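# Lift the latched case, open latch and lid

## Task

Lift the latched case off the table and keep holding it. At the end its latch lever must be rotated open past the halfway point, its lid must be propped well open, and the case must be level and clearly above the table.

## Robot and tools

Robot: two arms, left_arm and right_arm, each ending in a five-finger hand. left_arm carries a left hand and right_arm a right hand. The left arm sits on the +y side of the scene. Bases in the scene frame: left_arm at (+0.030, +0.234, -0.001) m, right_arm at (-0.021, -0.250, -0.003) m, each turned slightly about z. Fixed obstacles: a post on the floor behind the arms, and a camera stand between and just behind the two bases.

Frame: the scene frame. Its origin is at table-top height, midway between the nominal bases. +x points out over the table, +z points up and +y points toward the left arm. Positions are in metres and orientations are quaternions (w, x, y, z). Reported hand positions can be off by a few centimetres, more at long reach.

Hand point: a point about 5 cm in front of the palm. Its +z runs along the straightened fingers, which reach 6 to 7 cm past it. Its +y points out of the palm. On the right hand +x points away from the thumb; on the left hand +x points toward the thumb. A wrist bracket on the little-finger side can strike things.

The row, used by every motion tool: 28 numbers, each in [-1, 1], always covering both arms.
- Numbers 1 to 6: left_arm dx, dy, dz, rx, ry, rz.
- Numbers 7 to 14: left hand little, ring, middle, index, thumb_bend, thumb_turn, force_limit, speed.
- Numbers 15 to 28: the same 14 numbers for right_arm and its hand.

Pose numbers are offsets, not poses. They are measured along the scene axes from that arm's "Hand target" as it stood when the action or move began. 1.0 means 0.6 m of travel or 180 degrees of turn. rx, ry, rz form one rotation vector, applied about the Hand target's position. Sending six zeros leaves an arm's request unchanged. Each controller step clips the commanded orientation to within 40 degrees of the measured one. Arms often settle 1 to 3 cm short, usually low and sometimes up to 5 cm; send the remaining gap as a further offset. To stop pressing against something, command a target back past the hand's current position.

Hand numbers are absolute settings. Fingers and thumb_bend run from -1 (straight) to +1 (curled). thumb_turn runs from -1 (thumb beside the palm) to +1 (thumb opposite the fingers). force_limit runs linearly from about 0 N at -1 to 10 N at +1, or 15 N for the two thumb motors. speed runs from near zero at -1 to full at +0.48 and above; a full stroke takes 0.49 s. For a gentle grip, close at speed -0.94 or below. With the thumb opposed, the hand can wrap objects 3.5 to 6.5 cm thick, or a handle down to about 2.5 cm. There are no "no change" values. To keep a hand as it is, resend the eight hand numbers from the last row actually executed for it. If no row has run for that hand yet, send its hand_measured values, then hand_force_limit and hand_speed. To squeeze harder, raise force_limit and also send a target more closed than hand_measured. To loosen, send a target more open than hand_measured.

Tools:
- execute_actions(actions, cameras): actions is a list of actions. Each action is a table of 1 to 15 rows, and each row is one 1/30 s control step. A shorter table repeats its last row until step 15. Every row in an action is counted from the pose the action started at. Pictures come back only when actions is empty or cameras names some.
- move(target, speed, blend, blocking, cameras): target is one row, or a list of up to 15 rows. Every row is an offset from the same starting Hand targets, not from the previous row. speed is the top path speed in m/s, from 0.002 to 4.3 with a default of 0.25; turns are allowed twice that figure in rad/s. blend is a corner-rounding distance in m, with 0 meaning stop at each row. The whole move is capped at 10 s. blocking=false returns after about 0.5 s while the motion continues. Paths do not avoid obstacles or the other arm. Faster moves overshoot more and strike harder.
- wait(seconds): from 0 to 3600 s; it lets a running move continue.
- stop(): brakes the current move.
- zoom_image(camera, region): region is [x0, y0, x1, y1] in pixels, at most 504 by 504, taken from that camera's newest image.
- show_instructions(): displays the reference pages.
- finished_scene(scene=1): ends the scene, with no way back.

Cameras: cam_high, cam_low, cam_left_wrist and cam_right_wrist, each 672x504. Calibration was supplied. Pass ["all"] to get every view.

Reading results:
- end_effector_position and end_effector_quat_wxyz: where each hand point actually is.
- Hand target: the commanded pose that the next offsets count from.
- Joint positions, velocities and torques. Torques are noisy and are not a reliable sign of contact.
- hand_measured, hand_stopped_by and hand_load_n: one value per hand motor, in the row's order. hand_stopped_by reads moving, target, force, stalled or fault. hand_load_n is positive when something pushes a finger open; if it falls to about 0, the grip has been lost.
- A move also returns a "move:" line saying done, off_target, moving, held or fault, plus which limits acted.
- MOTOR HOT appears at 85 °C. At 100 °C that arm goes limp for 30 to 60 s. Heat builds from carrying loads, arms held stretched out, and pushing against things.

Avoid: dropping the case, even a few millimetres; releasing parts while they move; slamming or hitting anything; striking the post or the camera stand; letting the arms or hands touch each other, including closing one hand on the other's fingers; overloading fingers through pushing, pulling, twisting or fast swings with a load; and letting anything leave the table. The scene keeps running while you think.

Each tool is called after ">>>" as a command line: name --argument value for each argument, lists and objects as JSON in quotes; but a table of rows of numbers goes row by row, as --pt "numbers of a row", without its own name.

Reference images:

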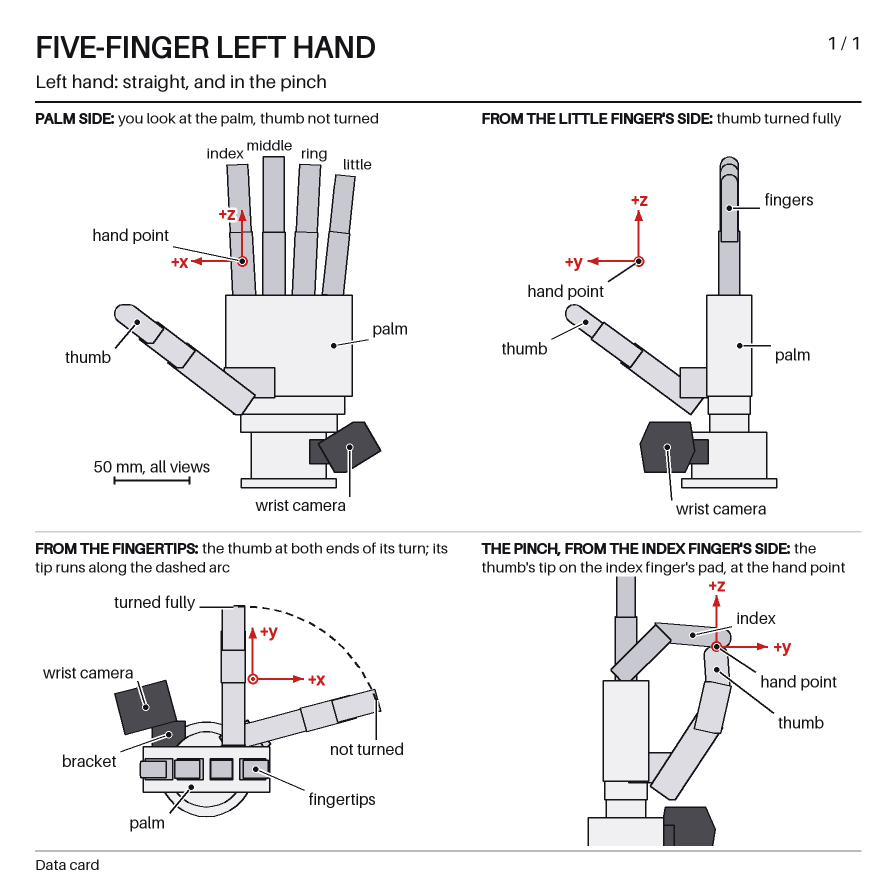

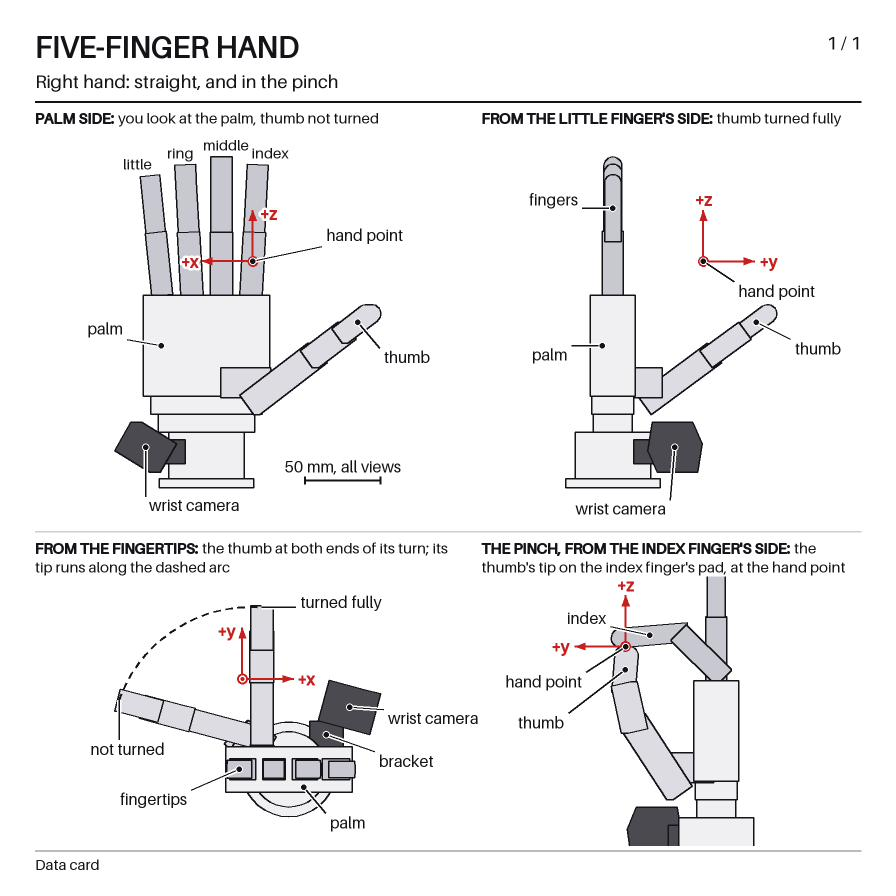

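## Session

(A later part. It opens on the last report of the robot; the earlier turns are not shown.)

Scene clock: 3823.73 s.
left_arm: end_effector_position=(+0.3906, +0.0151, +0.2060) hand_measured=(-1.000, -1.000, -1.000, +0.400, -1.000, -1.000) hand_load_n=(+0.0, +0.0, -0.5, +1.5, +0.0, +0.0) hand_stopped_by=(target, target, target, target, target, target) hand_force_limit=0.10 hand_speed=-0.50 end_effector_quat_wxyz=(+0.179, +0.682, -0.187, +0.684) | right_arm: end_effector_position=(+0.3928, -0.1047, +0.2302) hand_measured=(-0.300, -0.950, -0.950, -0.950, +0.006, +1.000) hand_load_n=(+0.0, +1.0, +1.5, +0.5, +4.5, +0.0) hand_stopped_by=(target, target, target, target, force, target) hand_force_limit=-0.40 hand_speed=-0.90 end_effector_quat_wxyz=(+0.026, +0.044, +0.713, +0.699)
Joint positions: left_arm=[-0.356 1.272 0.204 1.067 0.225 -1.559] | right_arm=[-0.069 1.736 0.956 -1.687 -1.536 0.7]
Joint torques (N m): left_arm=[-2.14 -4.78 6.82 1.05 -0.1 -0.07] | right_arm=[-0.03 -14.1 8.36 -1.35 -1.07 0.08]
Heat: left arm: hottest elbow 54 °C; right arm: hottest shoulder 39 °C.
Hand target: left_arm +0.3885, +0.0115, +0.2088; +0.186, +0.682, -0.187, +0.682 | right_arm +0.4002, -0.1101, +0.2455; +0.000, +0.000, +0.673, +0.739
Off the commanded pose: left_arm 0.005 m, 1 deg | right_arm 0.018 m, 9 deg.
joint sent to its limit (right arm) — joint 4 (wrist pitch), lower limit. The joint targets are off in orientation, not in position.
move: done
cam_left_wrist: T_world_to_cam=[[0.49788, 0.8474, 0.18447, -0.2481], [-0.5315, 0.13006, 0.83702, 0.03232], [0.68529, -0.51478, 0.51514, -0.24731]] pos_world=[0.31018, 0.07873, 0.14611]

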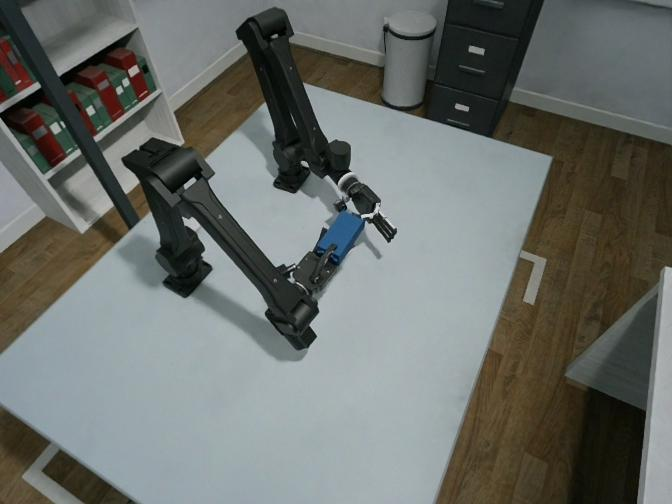

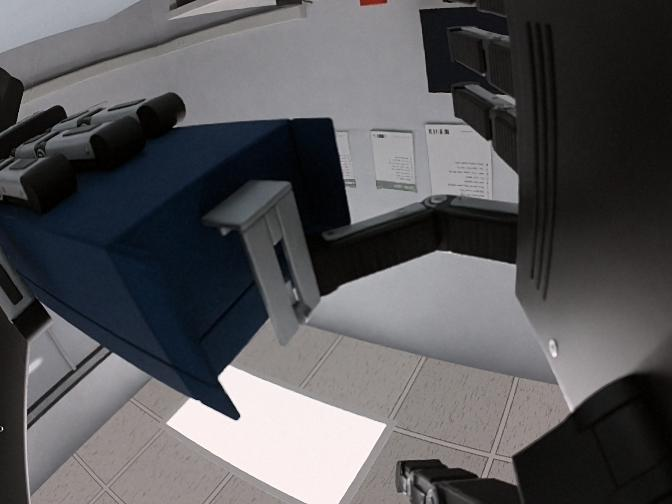

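>>> move --pt "0.008 0.0 0.0 0 0 0 -1 -1 -1 0.1 -1 -1 0.1 -0.3 0 0 0 0 0 0 -0.3 -0.95 -0.95 -0.95 0.45 1 -0.4 -0.9" --pt "0.012 0.06 0.0 0 0 0 -1 -1 -1 0.1 -1 -1 0.1 -0.3 0 0 0 0 0 0 -0.3 -0.95 -0.95 -0.95 0.45 1 -0.4 -0.9" --speed 0.06 --cameras '["cam_high","cam_low","cam_right_wrist"]'

>>> zoom_image --camera "cam_high" --region '[310, 190, 390, 270]'

>>> zoom_image --camera "cam_low" --region '[80, 90, 300, 230]'

Scene clock: 3908.23 s.
left_arm: end_effector_position=(+0.3948, +0.0429, +0.2070) hand_measured=(-1.000, -1.000, -1.000, +0.100, -1.000, -1.000) hand_load_n=(+0.0, +0.0, +0.0, +0.0, -0.5, +0.0) hand_stopped_by=(target, target, target, target, target, target) hand_force_limit=0.10 hand_speed=-0.30 end_effector_quat_wxyz=(+0.185, +0.680, -0.193, +0.683) | right_arm: end_effector_position=(+0.3941, -0.1064, +0.2308) hand_measured=(-0.300, -0.950, -0.950, -0.950, +0.006, +1.000) hand_load_n=(+0.0, +0.5, +1.0, +0.5, +4.5, +0.5) hand_stopped_by=(target, target, target, target, force, target) hand_force_limit=-0.40 hand_speed=-0.90 end_effector_quat_wxyz=(+0.028, +0.047, +0.712, +0.700)
Joint positions: left_arm=[-0.222 1.269 0.204 1.065 0.377 -1.559] | right_arm=[-0.072 1.736 0.956 -1.687 -1.542 0.701]
Joint torques (N m): left_arm=[-0.09 -4.72 6.5 1.02 0.11 -0.08] | right_arm=[0.21 -14.33 8.38 -1.33 -0.83 0.1]
Heat: left arm: hottest elbow 52 °C; right arm: hottest shoulder 39 °C.
Hand target: left_arm +0.3957, +0.0474, +0.2088; +0.186, +0.682, -0.187, +0.682 | right_arm +0.4002, -0.1100, +0.2455; +0.000, +0.000, +0.673, +0.739
Off the commanded pose: left_arm 0.005 m, 1 deg | right_arm 0.016 m, 9 deg.
joint sent to its limit (right arm) — joint 4 (wrist pitch), lower limit. The joint targets are off in orientation, not in position.
move: done
cam_right_wrist: T_world_to_cam=[[-0.19631, 0.0346, 0.97993, -0.14499], [0.82836, -0.5289, 0.18463, -0.41423], [0.52467, 0.84798, 0.07517, -0.01312]] pos_world=[0.32155, -0.20294, 0.21954]

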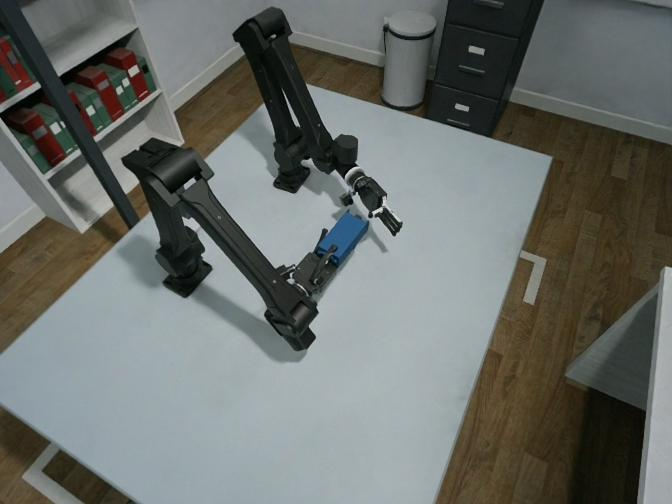

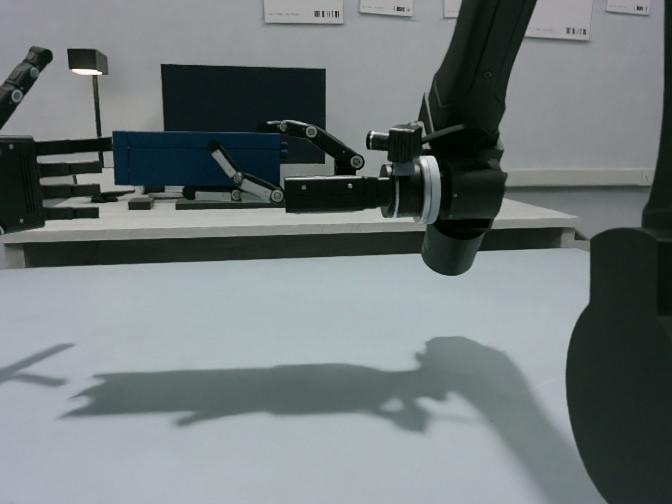

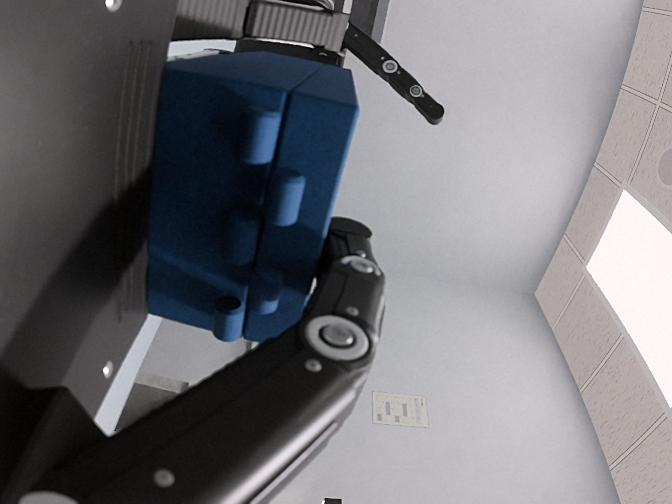

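Scaled by 6.300 from the camera's image (finer frame: 960x720).

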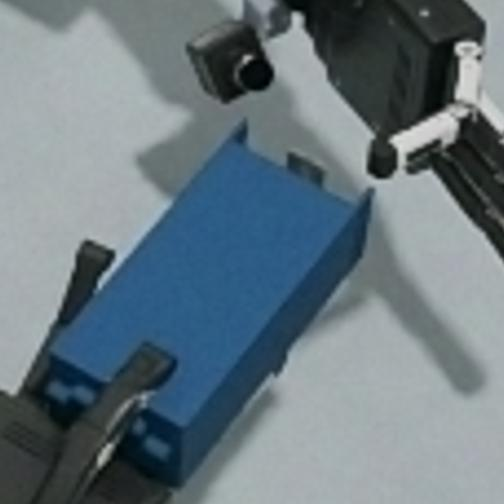

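Scaled by 2.291 from the camera's image (finer frame: 960x720).

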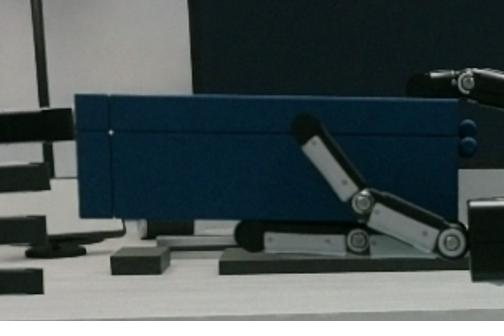

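>>> move --pt "0 0.0 0.0 0 0 0 -1 -1 -1 0.1 -1 -1 0.1 -0.3 0 0 0 0 0 0 -0.3 -0.95 -0.95 -0.95 -1 1 0 -0.5" --cameras '["cam_high","cam_low"]'

>>> zoom_image --camera "cam_low" --region '[80, 90, 300, 230]'

Scene clock: 3914.93 s.
left_arm: end_effector_position=(+0.3948, +0.0429, +0.2070) hand_measured=(-1.000, -1.000, -1.000, +0.100, -1.000, -1.000) hand_load_n=(+0.0, +0.0, +0.0, +0.0, +0.0, +0.0) hand_stopped_by=(target, target, target, target, target, target) hand_force_limit=0.10 hand_speed=-0.30 end_effector_quat_wxyz=(+0.185, +0.680, -0.193, +0.683) | right_arm: end_effector_position=(+0.3941, -0.1064, +0.2308) hand_measured=(-0.300, -0.950, -0.950, -0.950, -1.000, +1.000) hand_load_n=(+0.0, +0.5, +1.0, +0.5, +0.0, +0.0) hand_stopped_by=(target, target, target, target, target, target) hand_force_limit=0.00 hand_speed=-0.50 end_effector_quat_wxyz=(+0.028, +0.047, +0.712, +0.700)
Joint positions: left_arm=[-0.222 1.269 0.204 1.065 0.377 -1.559] | right_arm=[-0.072 1.736 0.956 -1.687 -1.542 0.701]
Joint torques (N m): left_arm=[-0.15 -4.84 6.49 1.03 0.11 -0.07] | right_arm=[0.32 -14.27 8.34 -1.37 -0.83 0.09]
Heat: left arm: hottest elbow 52 °C; right arm: hottest shoulder 39 °C.
Hand target: left_arm +0.3957, +0.0475, +0.2088; +0.186, +0.682, -0.187, +0.682 | right_arm +0.4002, -0.1100, +0.2455; +0.000, +0.000, +0.673, +0.739
Off the commanded pose: left_arm 0.005 m, 1 deg | right_arm 0.016 m, 9 deg.
joint sent to its limit (right arm) — joint 4 (wrist pitch), lower limit. The joint targets are off in orientation, not in position.
move: done

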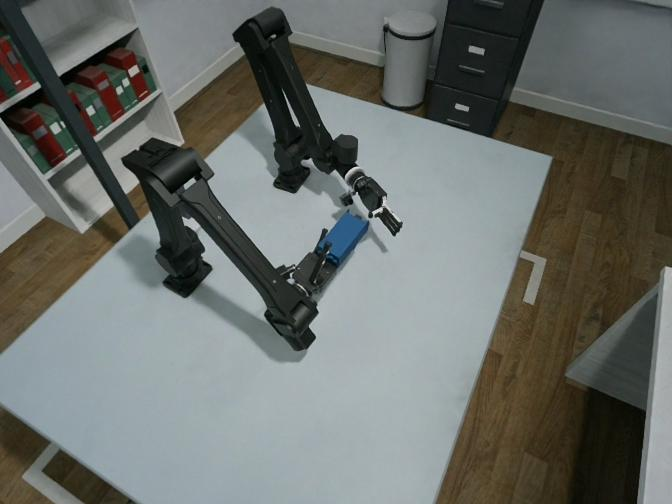

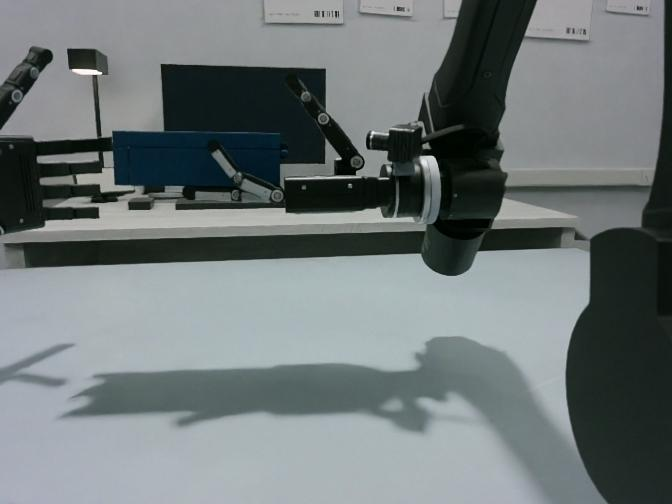

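Scaled by 2.291 from the camera's image (finer frame: 960x720).

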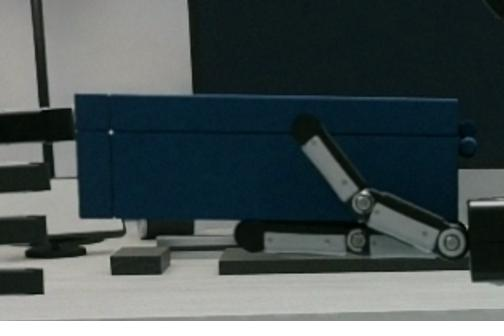

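>>> move --pt "0 0.0 0.0 0 0 0 -1 -1 -1 0.1 -1 -1 0.1 -0.3 0 0 0 0 0 0 -0.3 -0.95 -0.95 -0.95 -1 -1 0 -0.5" --cameras '["cam_high","cam_right_wrist"]'

>>> move --pt "0 0.0 0.0 0 0 0 -1 -1 -1 0.1 -1 -1 0.1 -0.3 0 0 0 0 0 0 -0.3 -0.95 -0.95 -0.95 0.45 -1 -0.4 -0.8" --cameras '["cam_high","cam_right_wrist"]'

>>> zoom_image --camera "cam_high" --region '[310, 190, 390, 270]'

Scene clock: 3922.97 s.
left_arm: end_effector_position=(+0.3948, +0.0429, +0.2070) hand_measured=(-1.000, -1.000, -1.000, +0.100, -1.000, -1.000) hand_load_n=(+0.0, +0.0, +0.0, +0.0, +0.0, +0.0) hand_stopped_by=(target, target, target, target, target, target) hand_force_limit=0.10 hand_speed=-0.30 end_effector_quat_wxyz=(+0.185, +0.680, -0.193, +0.683) | right_arm: end_effector_position=(+0.3941, -0.1064, +0.2308) hand_measured=(-0.300, -0.950, -0.950, -0.950, -1.000, -1.000) hand_load_n=(+0.0, +0.5, +1.0, +0.5, +0.0, +0.0) hand_stopped_by=(target, target, target, target, target, target) hand_force_limit=0.00 hand_speed=-0.50 end_effector_quat_wxyz=(+0.028, +0.047, +0.712, +0.700)
Joint positions: left_arm=[-0.222 1.269 0.204 1.065 0.377 -1.559] | right_arm=[-0.072 1.736 0.956 -1.687 -1.542 0.701]
Joint torques (N m): left_arm=[-0.21 -4.72 6.48 1.05 0.11 -0.08] | right_arm=[0.15 -14.27 8.39 -1.33 -0.84 0.1]
Heat: left arm: hottest elbow 52 °C; right arm: hottest shoulder 39 °C.
Hand target: left_arm +0.3957, +0.0475, +0.2088; +0.186, +0.682, -0.187, +0.682 | right_arm +0.4002, -0.1100, +0.2455; +0.000, +0.000, +0.673, +0.739
Off the commanded pose: left_arm 0.005 m, 1 deg | right_arm 0.016 m, 9 deg.
joint sent to its limit (right arm) — joint 4 (wrist pitch), lower limit. The joint targets are off in orientation, not in position.
move: done
cam_right_wrist: T_world_to_cam=[[-0.19631, 0.0346, 0.97993, -0.14499], [0.82836, -0.5289, 0.18463, -0.41423], [0.52467, 0.84798, 0.07517, -0.01312]] pos_world=[0.32155, -0.20294, 0.21954]

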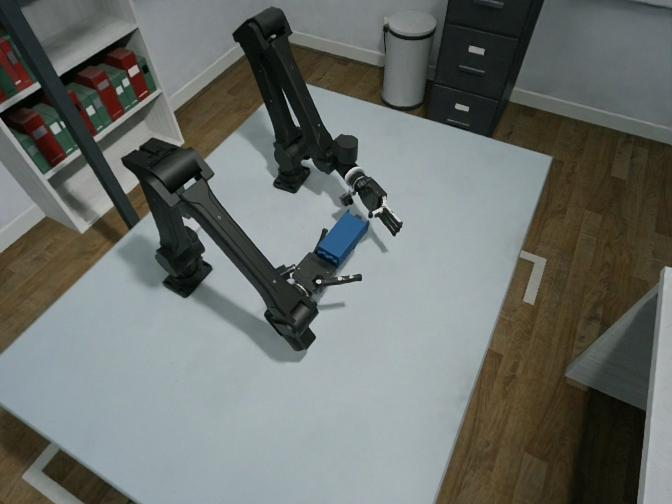

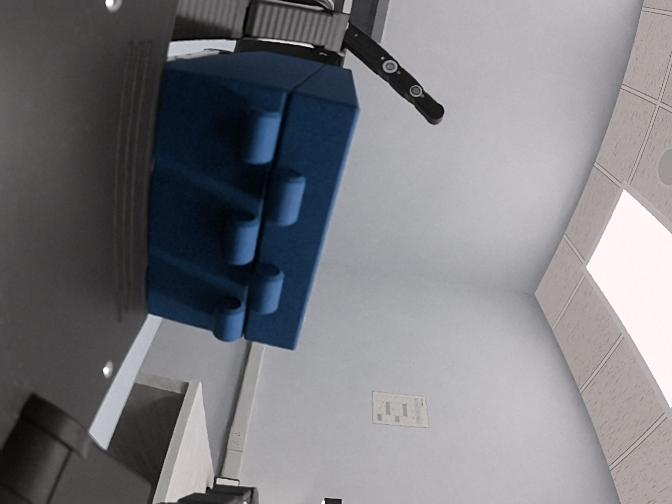

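Scene clock: 3927.97 s.
left_arm: end_effector_position=(+0.3948, +0.0429, +0.2070) hand_measured=(-1.000, -1.000, -1.000, +0.100, -1.000, -1.000) hand_load_n=(+0.0, -0.5, +0.0, +0.0, +0.0, +0.0) hand_stopped_by=(target, target, target, target, target, target) hand_force_limit=0.10 hand_speed=-0.30 end_effector_quat_wxyz=(+0.185, +0.680, -0.193, +0.683) | right_arm: end_effector_position=(+0.3941, -0.1064, +0.2308) hand_measured=(-0.300, -0.950, -0.950, -0.950, +0.400, -1.000) hand_load_n=(+0.0, +1.0, +1.5, +0.5, +5.5, +0.0) hand_stopped_by=(target, target, target, target, force, target) hand_force_limit=-0.40 hand_speed=-0.80 end_effector_quat_wxyz=(+0.028, +0.047, +0.712, +0.700)
Joint positions: left_arm=[-0.222 1.269 0.204 1.065 0.377 -1.559] | right_arm=[-0.072 1.736 0.956 -1.687 -1.542 0.701]
Joint torques (N m): left_arm=[-0.32 -4.66 6.49 1.03 0.12 -0.08] | right_arm=[-0.09 -14.27 8.49 -1.26 -0.82 0.08]
Heat: left arm: hottest elbow 52 °C; right arm: hottest shoulder 39 °C.
Hand target: left_arm +0.3957, +0.0475, +0.2088; +0.186, +0.682, -0.187, +0.682 | right_arm +0.4002, -0.1100, +0.2455; +0.000, +0.000, +0.673, +0.739
Off the commanded pose: left_arm 0.005 m, 1 deg | right_arm 0.016 m, 9 deg.
joint sent to its limit (right arm) — joint 4 (wrist pitch), lower limit.
move: moving (right_arm; no rest 5 s after the move's start)
cam_right_wrist: T_world_to_cam=[[-0.19631, 0.0346, 0.97993, -0.14499], [0.82836, -0.5289, 0.18463, -0.41423], [0.52467, 0.84798, 0.07517, -0.01312]] pos_world=[0.32155, -0.20294, 0.21954]

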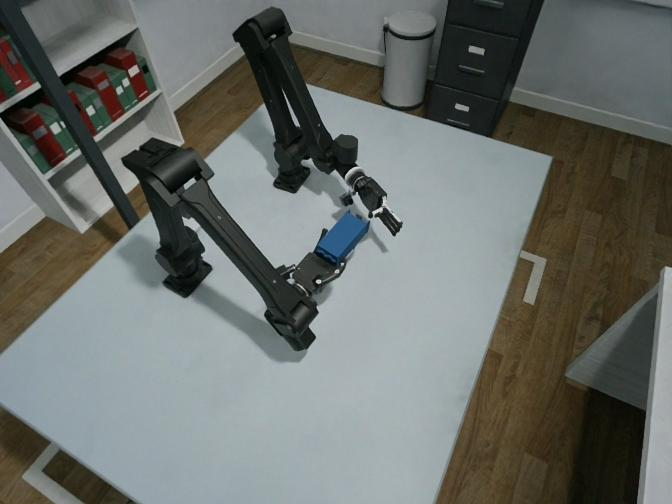

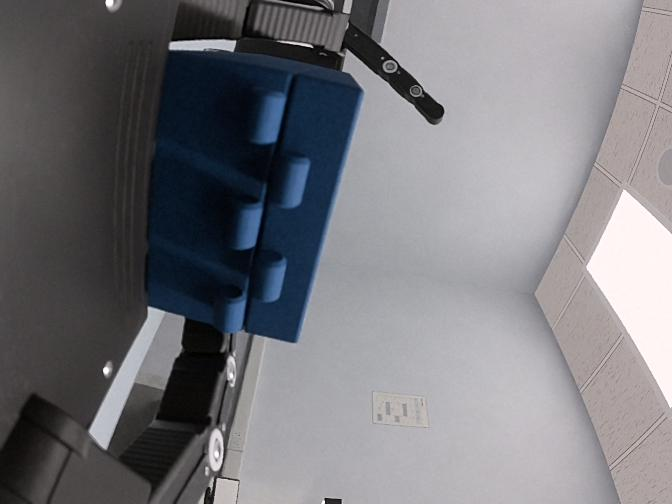

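Scaled by 6.300 from the camera's image (finer frame: 960x720).

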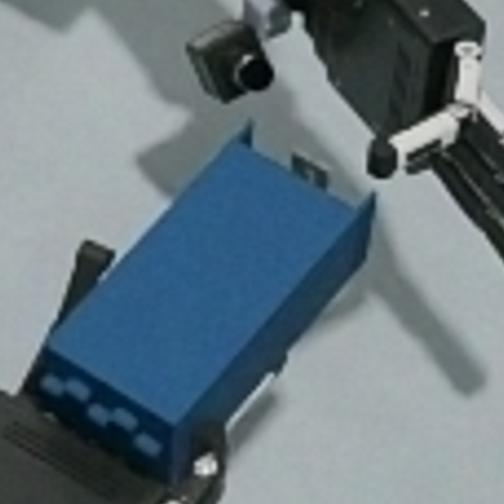

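>>> move --pt "0 0.0 0.0 0 0 0 -1 -1 -1 0.1 -1 -1 0.1 -0.3 0 0 0 0 0 0 -0.3 -0.95 -0.95 -0.95 0.55 -1 0.3 -0.85" --cameras '["cam_high","cam_low"]'

>>> zoom_image --camera "cam_high" --region '[310, 190, 390, 270]'

>>> zoom_image --camera "cam_low" --region '[80, 90, 300, 230]'

Scene clock: 3934.37 s.
left_arm: end_effector_position=(+0.3948, +0.0429, +0.2070) hand_measured=(-1.000, -1.000, -1.000, +0.100, -1.000, -1.000) hand_load_n=(+0.0, +0.0, +0.0, +0.0, +0.0, +0.0) hand_stopped_by=(target, target, target, target, target, target) hand_force_limit=0.10 hand_speed=-0.30 end_effector_quat_wxyz=(+0.185, +0.680, -0.193, +0.683) | right_arm: end_effector_position=(+0.3941, -0.1064, +0.2308) hand_measured=(-0.300, -0.950, -0.950, -0.950, +0.428, -1.000) hand_load_n=(+0.0, +0.5, +1.0, +0.5, +9.5, +0.0) hand_stopped_by=(target, target, target, target, force, target) hand_force_limit=0.30 hand_speed=-0.85 end_effector_quat_wxyz=(+0.028, +0.047, +0.712, +0.700)
Joint positions: left_arm=[-0.222 1.269 0.204 1.065 0.377 -1.559] | right_arm=[-0.072 1.736 0.956 -1.687 -1.542 0.701]
Joint torques (N m): left_arm=[-0.32 -4.78 6.46 1.07 0.11 -0.09] | right_arm=[0.09 -13.98 8.43 -1.28 -0.85 0.09]
Heat: left arm: hottest elbow 52 °C; right arm: hottest shoulder 39 °C.
Hand target: left_arm +0.3957, +0.0475, +0.2088; +0.186, +0.682, -0.187, +0.682 | right_arm +0.4002, -0.1100, +0.2455; +0.000, +0.000, +0.673, +0.739
Off the commanded pose: left_arm 0.005 m, 1 deg | right_arm 0.016 m, 9 deg.
joint sent to its limit (right arm) — joint 4 (wrist pitch), lower limit. The joint targets are off in orientation, not in position.
move: done

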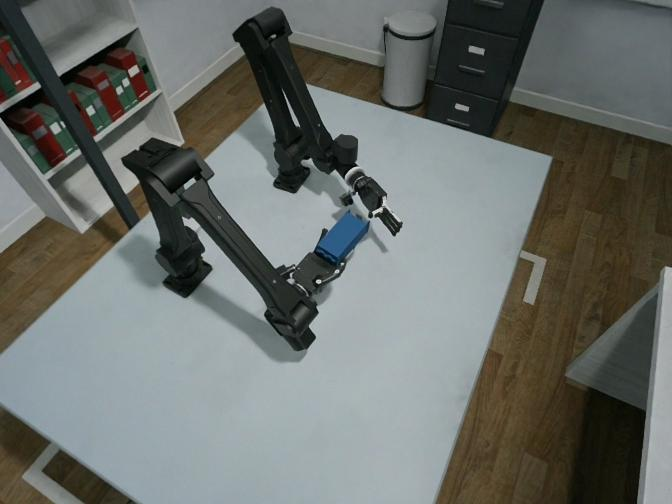

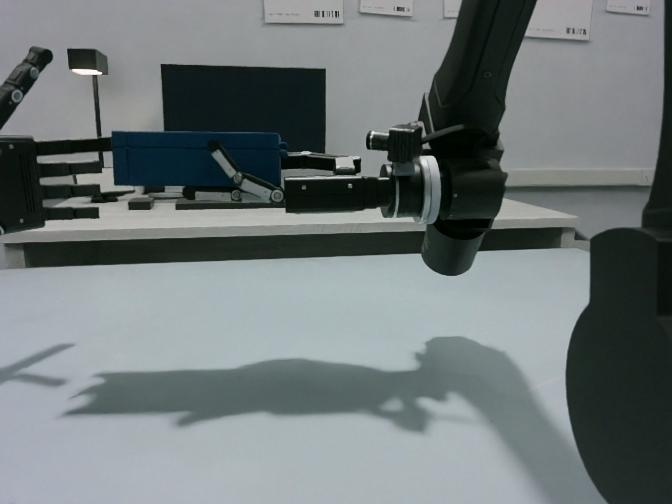

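Scaled by 6.300 from the camera's image (finer frame: 960x720).

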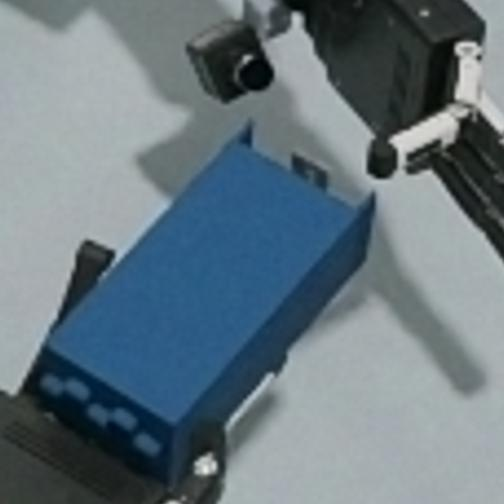

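Scaled by 2.291 from the camera's image (finer frame: 960x720).

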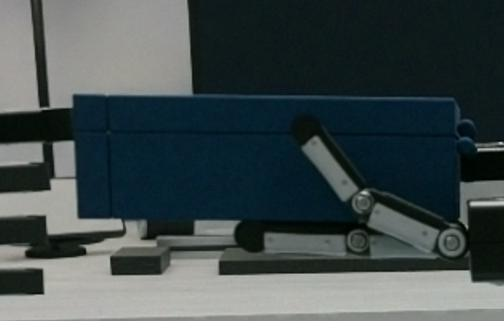

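>>> move --pt "0.0 -0.042 0.0 0 0 0 -1 -1 -1 0.17 -1 -1 0.2 0.3 0 0 0 0 0 0 -0.3 -0.95 -0.95 -0.95 0.55 -1 0.3 -0.85" --speed 0.06 --cameras '["cam_high","cam_left_wrist"]'

>>> zoom_image --camera "cam_high" --region '[340, 190, 390, 240]'

Scene clock: 3946.63 s.
left_arm: end_effector_position=(+0.3934, +0.0268, +0.2070) hand_measured=(-1.000, -1.000, -1.000, +0.170, -1.000, -1.000) hand_load_n=(+0.0, +0.0, +0.0, +0.0, +0.0, -0.5) hand_stopped_by=(target, target, target, target, target, target) hand_force_limit=0.20 hand_speed=0.30 end_effector_quat_wxyz=(+0.180, +0.681, -0.188, +0.684) | right_arm: end_effector_position=(+0.3941, -0.1064, +0.2308) hand_measured=(-0.300, -0.950, -0.950, -0.950, +0.428, -1.000) hand_load_n=(+0.5, +0.5, +1.0, +0.5, +9.5, +0.0) hand_stopped_by=(target, target, target, target, force, target) hand_force_limit=0.30 hand_speed=-0.85 end_effector_quat_wxyz=(+0.028, +0.047, +0.712, +0.700)
Joint positions: left_arm=[-0.303 1.269 0.204 1.065 0.28 -1.559] | right_arm=[-0.072 1.736 0.956 -1.687 -1.542 0.701]
Joint torques (N m): left_arm=[-2.26 -3.55 7.56 1.2 -0.19 -0.08] | right_arm=[0.26 -14.27 8.5 -1.36 -0.84 0.11]
Heat: left arm: hottest elbow 52 °C; right arm: hottest shoulder 39 °C.
Hand target: left_arm +0.3957, +0.0222, +0.2088; +0.186, +0.682, -0.187, +0.682 | right_arm +0.4002, -0.1100, +0.2455; +0.000, +0.000, +0.673, +0.739
Off the commanded pose: left_arm 0.005 m, 1 deg | right_arm 0.016 m, 9 deg.
joint sent to its limit (right arm) — joint 4 (wrist pitch), lower limit. The joint targets are off in orientation, not in position.
move: done
cam_left_wrist: T_world_to_cam=[[0.49913, 0.84655, 0.185, -0.26012], [-0.53283, 0.13147, 0.83595, 0.03224], [0.68335, -0.51582, 0.51668, -0.24317]] pos_world=[0.31318, 0.09053, 0.14681]

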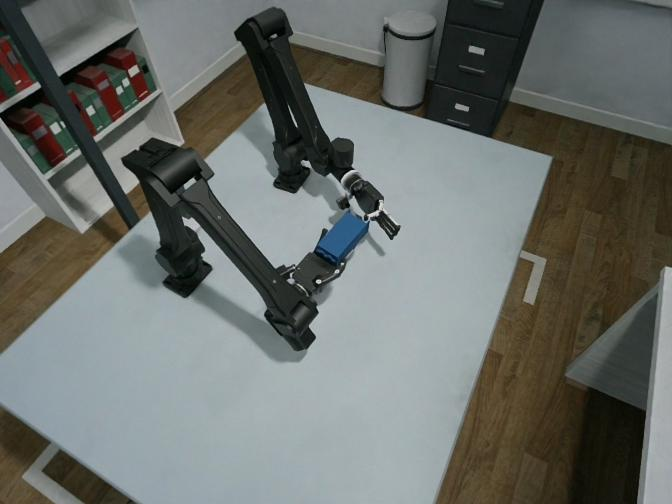

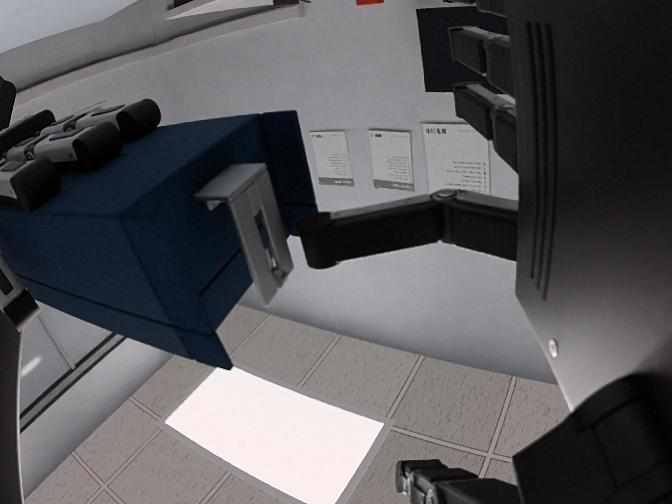

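Scaled by 10.080 from the camera's image (finer frame: 960x720).

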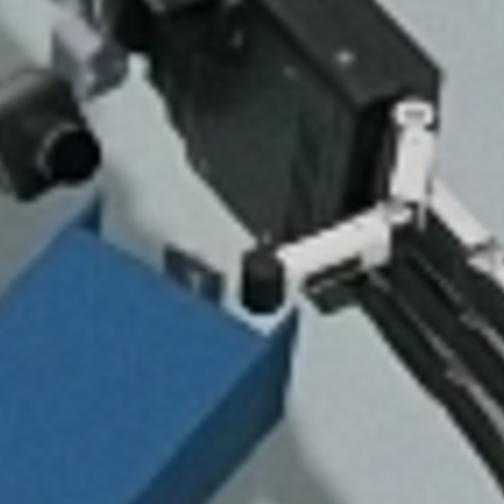

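>>> move --pt "0.0 -0.022 0.0 0 0 0 -1 -1 -1 0.17 -1 -1 0.2 0.3 0 0 0 0 0 0 -0.3 -0.95 -0.95 -0.95 0.55 -1 0.3 -0.85" --pt "-0.025 -0.018 0.0 0 0 0 -1 -1 -1 0.17 -1 -1 0.2 0.3 0 0 0 0 0 0 -0.3 -0.95 -0.95 -0.95 0.55 -1 0.3 -0.85" --speed 0.05 --cameras '["cam_high","cam_left_wrist"]'

>>> zoom_image --camera "cam_high" --region '[310, 190, 390, 270]'

>>> zoom_image --camera "cam_left_wrist" --region '[180, 140, 380, 360]'

Scene clock: 3952.80 s.
left_arm: end_effector_position=(+0.3868, +0.0149, +0.2103) hand_measured=(-1.000, -1.000, -1.000, +0.170, -1.000, -1.000) hand_load_n=(+0.0, +0.0, +0.0, +0.5, -0.5, +0.0) hand_stopped_by=(target, target, target, target, target, target) hand_force_limit=0.20 hand_speed=0.30 end_effector_quat_wxyz=(+0.178, +0.679, -0.186, +0.687) | right_arm: end_effector_position=(+0.3941, -0.1064, +0.2308) hand_measured=(-0.300, -0.950, -0.950, -0.950, +0.428, -1.000) hand_load_n=(+0.0, +1.0, +0.5, +0.5, +8.5, +0.0) hand_stopped_by=(target, target, target, target, force, target) hand_force_limit=0.30 hand_speed=-0.85 end_effector_quat_wxyz=(+0.028, +0.047, +0.712, +0.700)
Joint positions: left_arm=[-0.363 1.248 0.197 1.059 0.216 -1.559] | right_arm=[-0.072 1.736 0.956 -1.687 -1.542 0.701]
Joint torques (N m): left_arm=[-2.32 -4.6 6 1.05 -0.15 -0.07] | right_arm=[0.26 -14.04 8.34 -1.4 -0.83 0.07]
Heat: left arm: hottest elbow 52 °C; right arm: hottest shoulder 39 °C.
Hand target: left_arm +0.3807, +0.0115, +0.2087; +0.186, +0.682, -0.187, +0.682 | right_arm +0.4002, -0.1100, +0.2455; +0.000, +0.000, +0.673, +0.739
Off the commanded pose: left_arm 0.007 m, 1 deg | right_arm 0.016 m, 9 deg.
joint sent to its limit (right arm) — joint 4 (wrist pitch), lower limit. The joint targets are off in orientation, not in position.
move: done
cam_left_wrist: T_world_to_cam=[[0.49467, 0.84883, 0.18651, -0.24604], [-0.53908, 0.13136, 0.83195, 0.03073], [0.68169, -0.51208, 0.52256, -0.24719]] pos_world=[0.30678, 0.07823, 0.1495]

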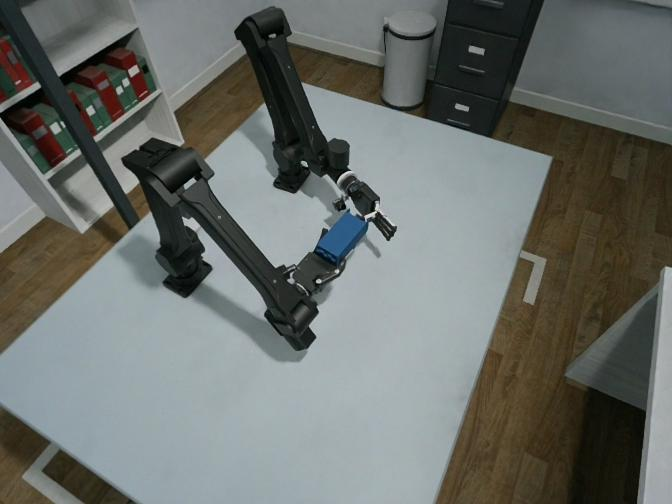

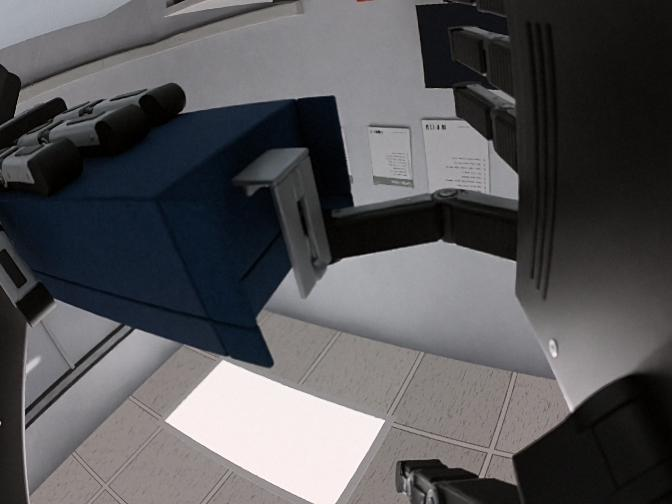

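Scaled by 6.300 from the camera's image (finer frame: 960x720).

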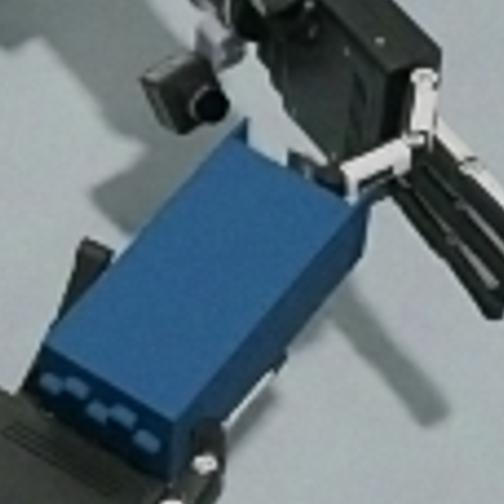

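Scaled by 2.291 from the camera's image (finer frame: 960x720).

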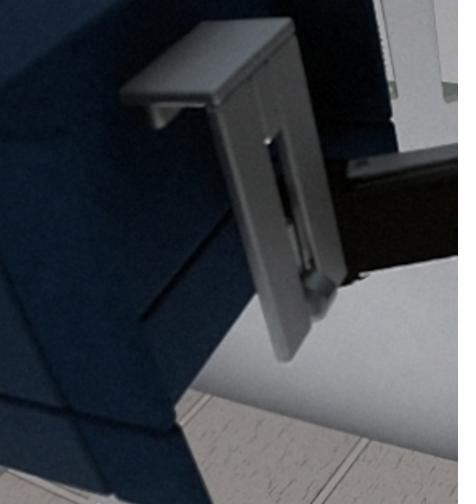

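>>> move --pt "-0.012 0.01 -0.005 0 0 0 -1 -1 -1 0.17 -1 -1 0.2 0.3 0 0 0 0 0 0 -0.3 -0.95 -0.95 -0.95 0.55 -1 0.3 -0.85" --pt "-0.012 0.035 -0.005 0 0 0 -1 -1 -1 0.17 -1 -1 0.2 0.3 0 0 0 0 0 0 -0.3 -0.95 -0.95 -0.95 0.55 -1 0.3 -0.85" --speed 0.04 --cameras '["cam_high","cam_left_wrist"]'

>>> zoom_image --camera "cam_high" --region '[310, 190, 390, 270]'

>>> zoom_image --camera "cam_left_wrist" --region '[180, 140, 380, 360]'

Scene clock: 3959.17 s.
left_arm: end_effector_position=(+0.3753, +0.0272, +0.2065) hand_measured=(-1.000, -1.000, -1.000, +0.170, -1.000, -1.000) hand_load_n=(+0.0, +0.0, +0.0, +0.5, +0.0, -0.5) hand_stopped_by=(target, target, target, target, target, target) hand_force_limit=0.20 hand_speed=0.30 end_effector_quat_wxyz=(+0.186, +0.679, -0.193, +0.683) | right_arm: end_effector_position=(+0.3932, -0.1060, +0.2301) hand_measured=(-0.300, -0.950, -0.950, -0.950, +0.430, -1.000) hand_load_n=(+0.0, +2.5, +0.0, +0.0, +3.0, +0.0) hand_stopped_by=(target, target, target, target, force, target) hand_force_limit=0.30 hand_speed=-0.85 end_effector_quat_wxyz=(+0.026, +0.045, +0.713, +0.699)
Joint positions: left_arm=[-0.309 1.219 0.163 1.058 0.29 -1.56] | right_arm=[-0.072 1.736 0.956 -1.687 -1.536 0.701]
Joint torques (N m): left_arm=[-0.21 -3.96 5.91 1.29 0.16 -0.07] | right_arm=[-0.03 -14.33 8.36 -1.39 -1.11 0.09]
Heat: left arm: hottest elbow 52 °C; right arm: hottest shoulder 39 °C.
Hand target: left_arm +0.3734, +0.0324, +0.2058; +0.186, +0.682, -0.187, +0.682 | right_arm +0.4002, -0.1100, +0.2455; +0.000, +0.000, +0.673, +0.739
Off the commanded pose: left_arm 0.006 m, 1 deg | right_arm 0.017 m, 9 deg.
joint sent to its limit (right arm) — joint 4 (wrist pitch), lower limit. The joint targets are off in orientation, not in position.
move: done
cam_left_wrist: T_world_to_cam=[[0.51235, 0.8388, 0.18416, -0.25597], [-0.53185, 0.14155, 0.83493, 0.0225], [0.67427, -0.52572, 0.51863, -0.22705]] pos_world=[0.2962, 0.09215, 0.14611]

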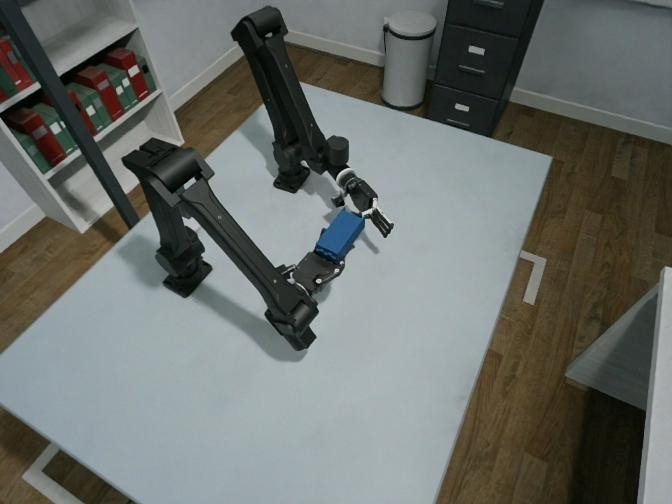

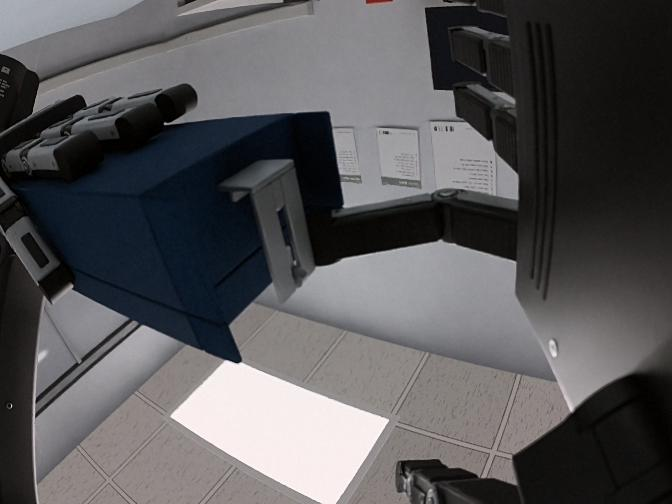

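Scaled by 6.300 from the camera's image (finer frame: 960x720).

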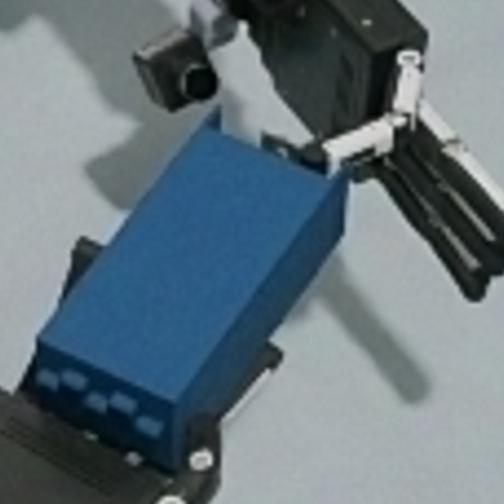

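Scaled by 2.291 from the camera's image (finer frame: 960x720).

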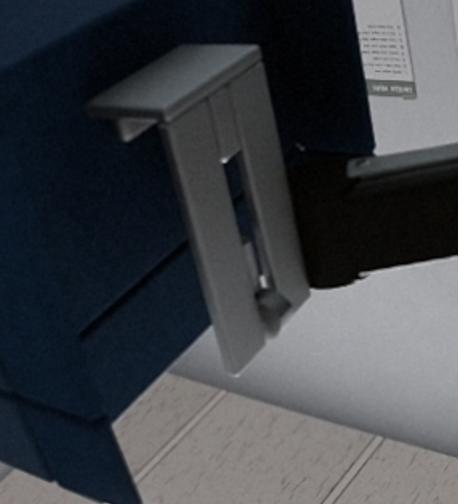

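>>> move --pt "0.0 -0.012 0.0 0 0 0 -1 -1 -1 0.17 -1 -1 0.2 0.3 0 0 0 0 0 0 -0.3 -0.95 -0.95 -0.95 0.38 -1 0.0 -0.5" --pt "0.03 -0.02 0.0 0 0 0 -1 -1 -1 0.17 -1 -1 0.2 0.3 0 0 0 0 0 0 -0.3 -0.95 -0.95 -0.95 0.38 -1 0.0 -0.5" --pt "0.04 -0.04 0.0 0 0 0 -1 -1 -1 0.17 -1 -1 0.2 0.3 0 0 0 0 0 0 -0.3 -0.95 -0.95 -0.95 0.38 -1 0.0 -0.5" --speed 0.05 --cameras '["cam_high","cam_left_wrist","cam_low"]'

>>> zoom_image --camera "cam_high" --region '[310, 190, 390, 270]'

>>> zoom_image --camera "cam_low" --region '[80, 90, 300, 230]'

Scene clock: 4011.90 s.
left_arm: end_effector_position=(+0.3891, +0.0166, +0.1952) hand_measured=(-1.000, -1.000, -1.000, +0.170, -1.000, -1.000) hand_load_n=(+0.5, +0.0, +0.0, -0.5, +0.0, +0.0) hand_stopped_by=(target, target, target, target, target, target) hand_force_limit=0.20 hand_speed=0.30 end_effector_quat_wxyz=(+0.179, +0.692, -0.187, +0.674) | right_arm: end_effector_position=(+0.3940, -0.1067, +0.2306) hand_measured=(-0.300, -0.950, -0.950, -0.950, +0.380, -1.000) hand_load_n=(+0.0, +0.5, +1.0, +0.5, +0.5, +0.0) hand_stopped_by=(target, target, target, target, target, target) hand_force_limit=0.00 hand_speed=-0.50 end_effector_quat_wxyz=(+0.028, +0.047, +0.712, +0.700)
Joint positions: left_arm=[-0.352 1.29 0.194 1.069 0.227 -1.56] | right_arm=[-0.073 1.736 0.956 -1.687 -1.54 0.701]
Joint torques (N m): left_arm=[-2.49 -3.14 9.03 1.76 -0.19 -0.07] | right_arm=[0.5 -13.98 8.36 -1.28 -0.92 0.09]
Heat: left arm: hottest elbow 52 °C; right arm: hottest shoulder 39 °C.
Hand target: left_arm +0.3974, +0.0084, +0.2058; +0.186, +0.682, -0.187, +0.682 | right_arm +0.4002, -0.1101, +0.2455; +0.000, +0.000, +0.673, +0.739
Off the commanded pose: left_arm 0.016 m, 2 deg | right_arm 0.017 m, 9 deg.
joint sent to its limit (right arm) — joint 4 (wrist pitch), lower limit. The joint targets are off in orientation, not in position.
move: off_target (left_arm)
cam_left_wrist: T_world_to_cam=[[0.50157, 0.84682, 0.17697, -0.24659], [-0.50979, 0.12405, 0.8513, 0.02928], [0.69895, -0.51721, 0.49393, -0.24103]] pos_world=[0.30708, 0.08053, 0.13776]
Images, in order (width x height): cam_high 672x504, cam_low 672x504, cam_left_wrist 672x504.

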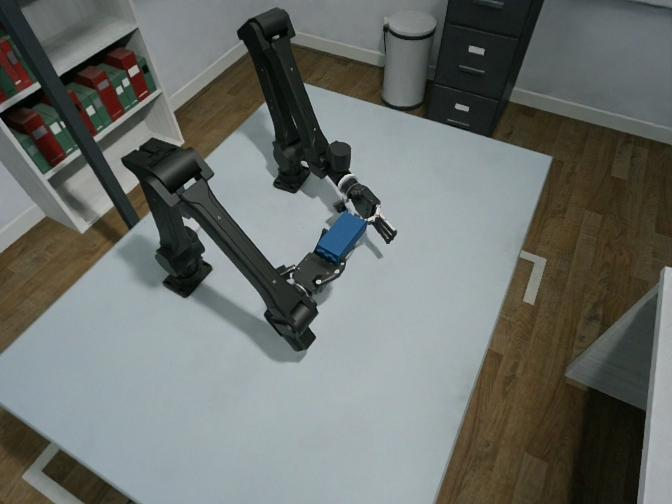

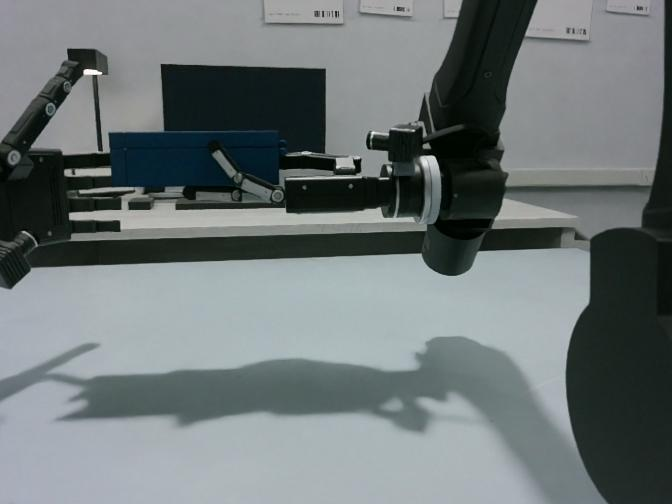

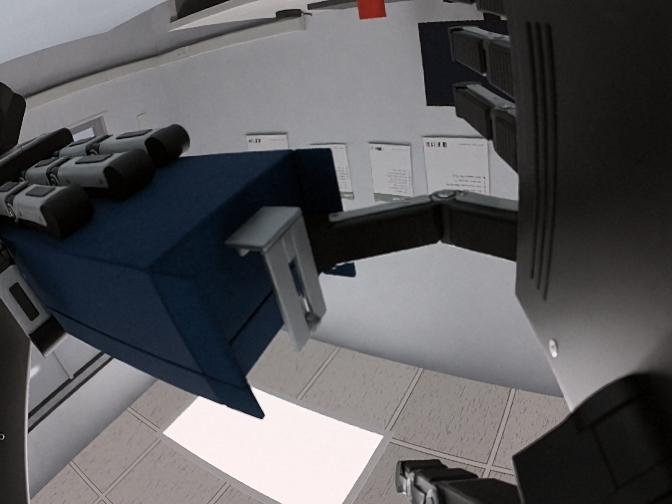

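Scaled by 6.300 from the camera's image (finer frame: 960x720).

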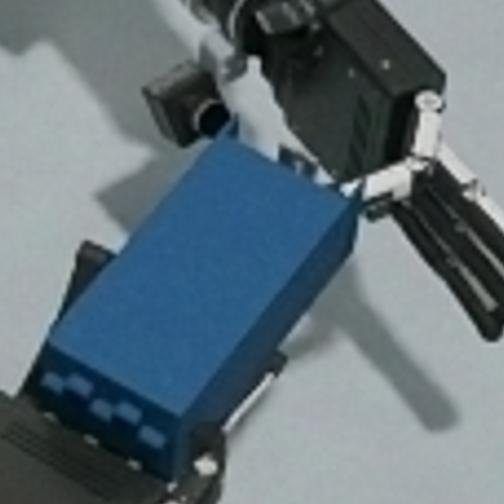

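Scaled by 2.291 from the camera's image (finer frame: 960x720).

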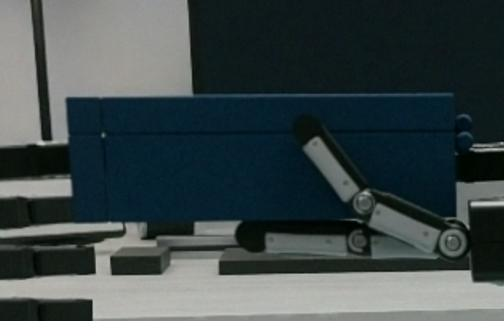

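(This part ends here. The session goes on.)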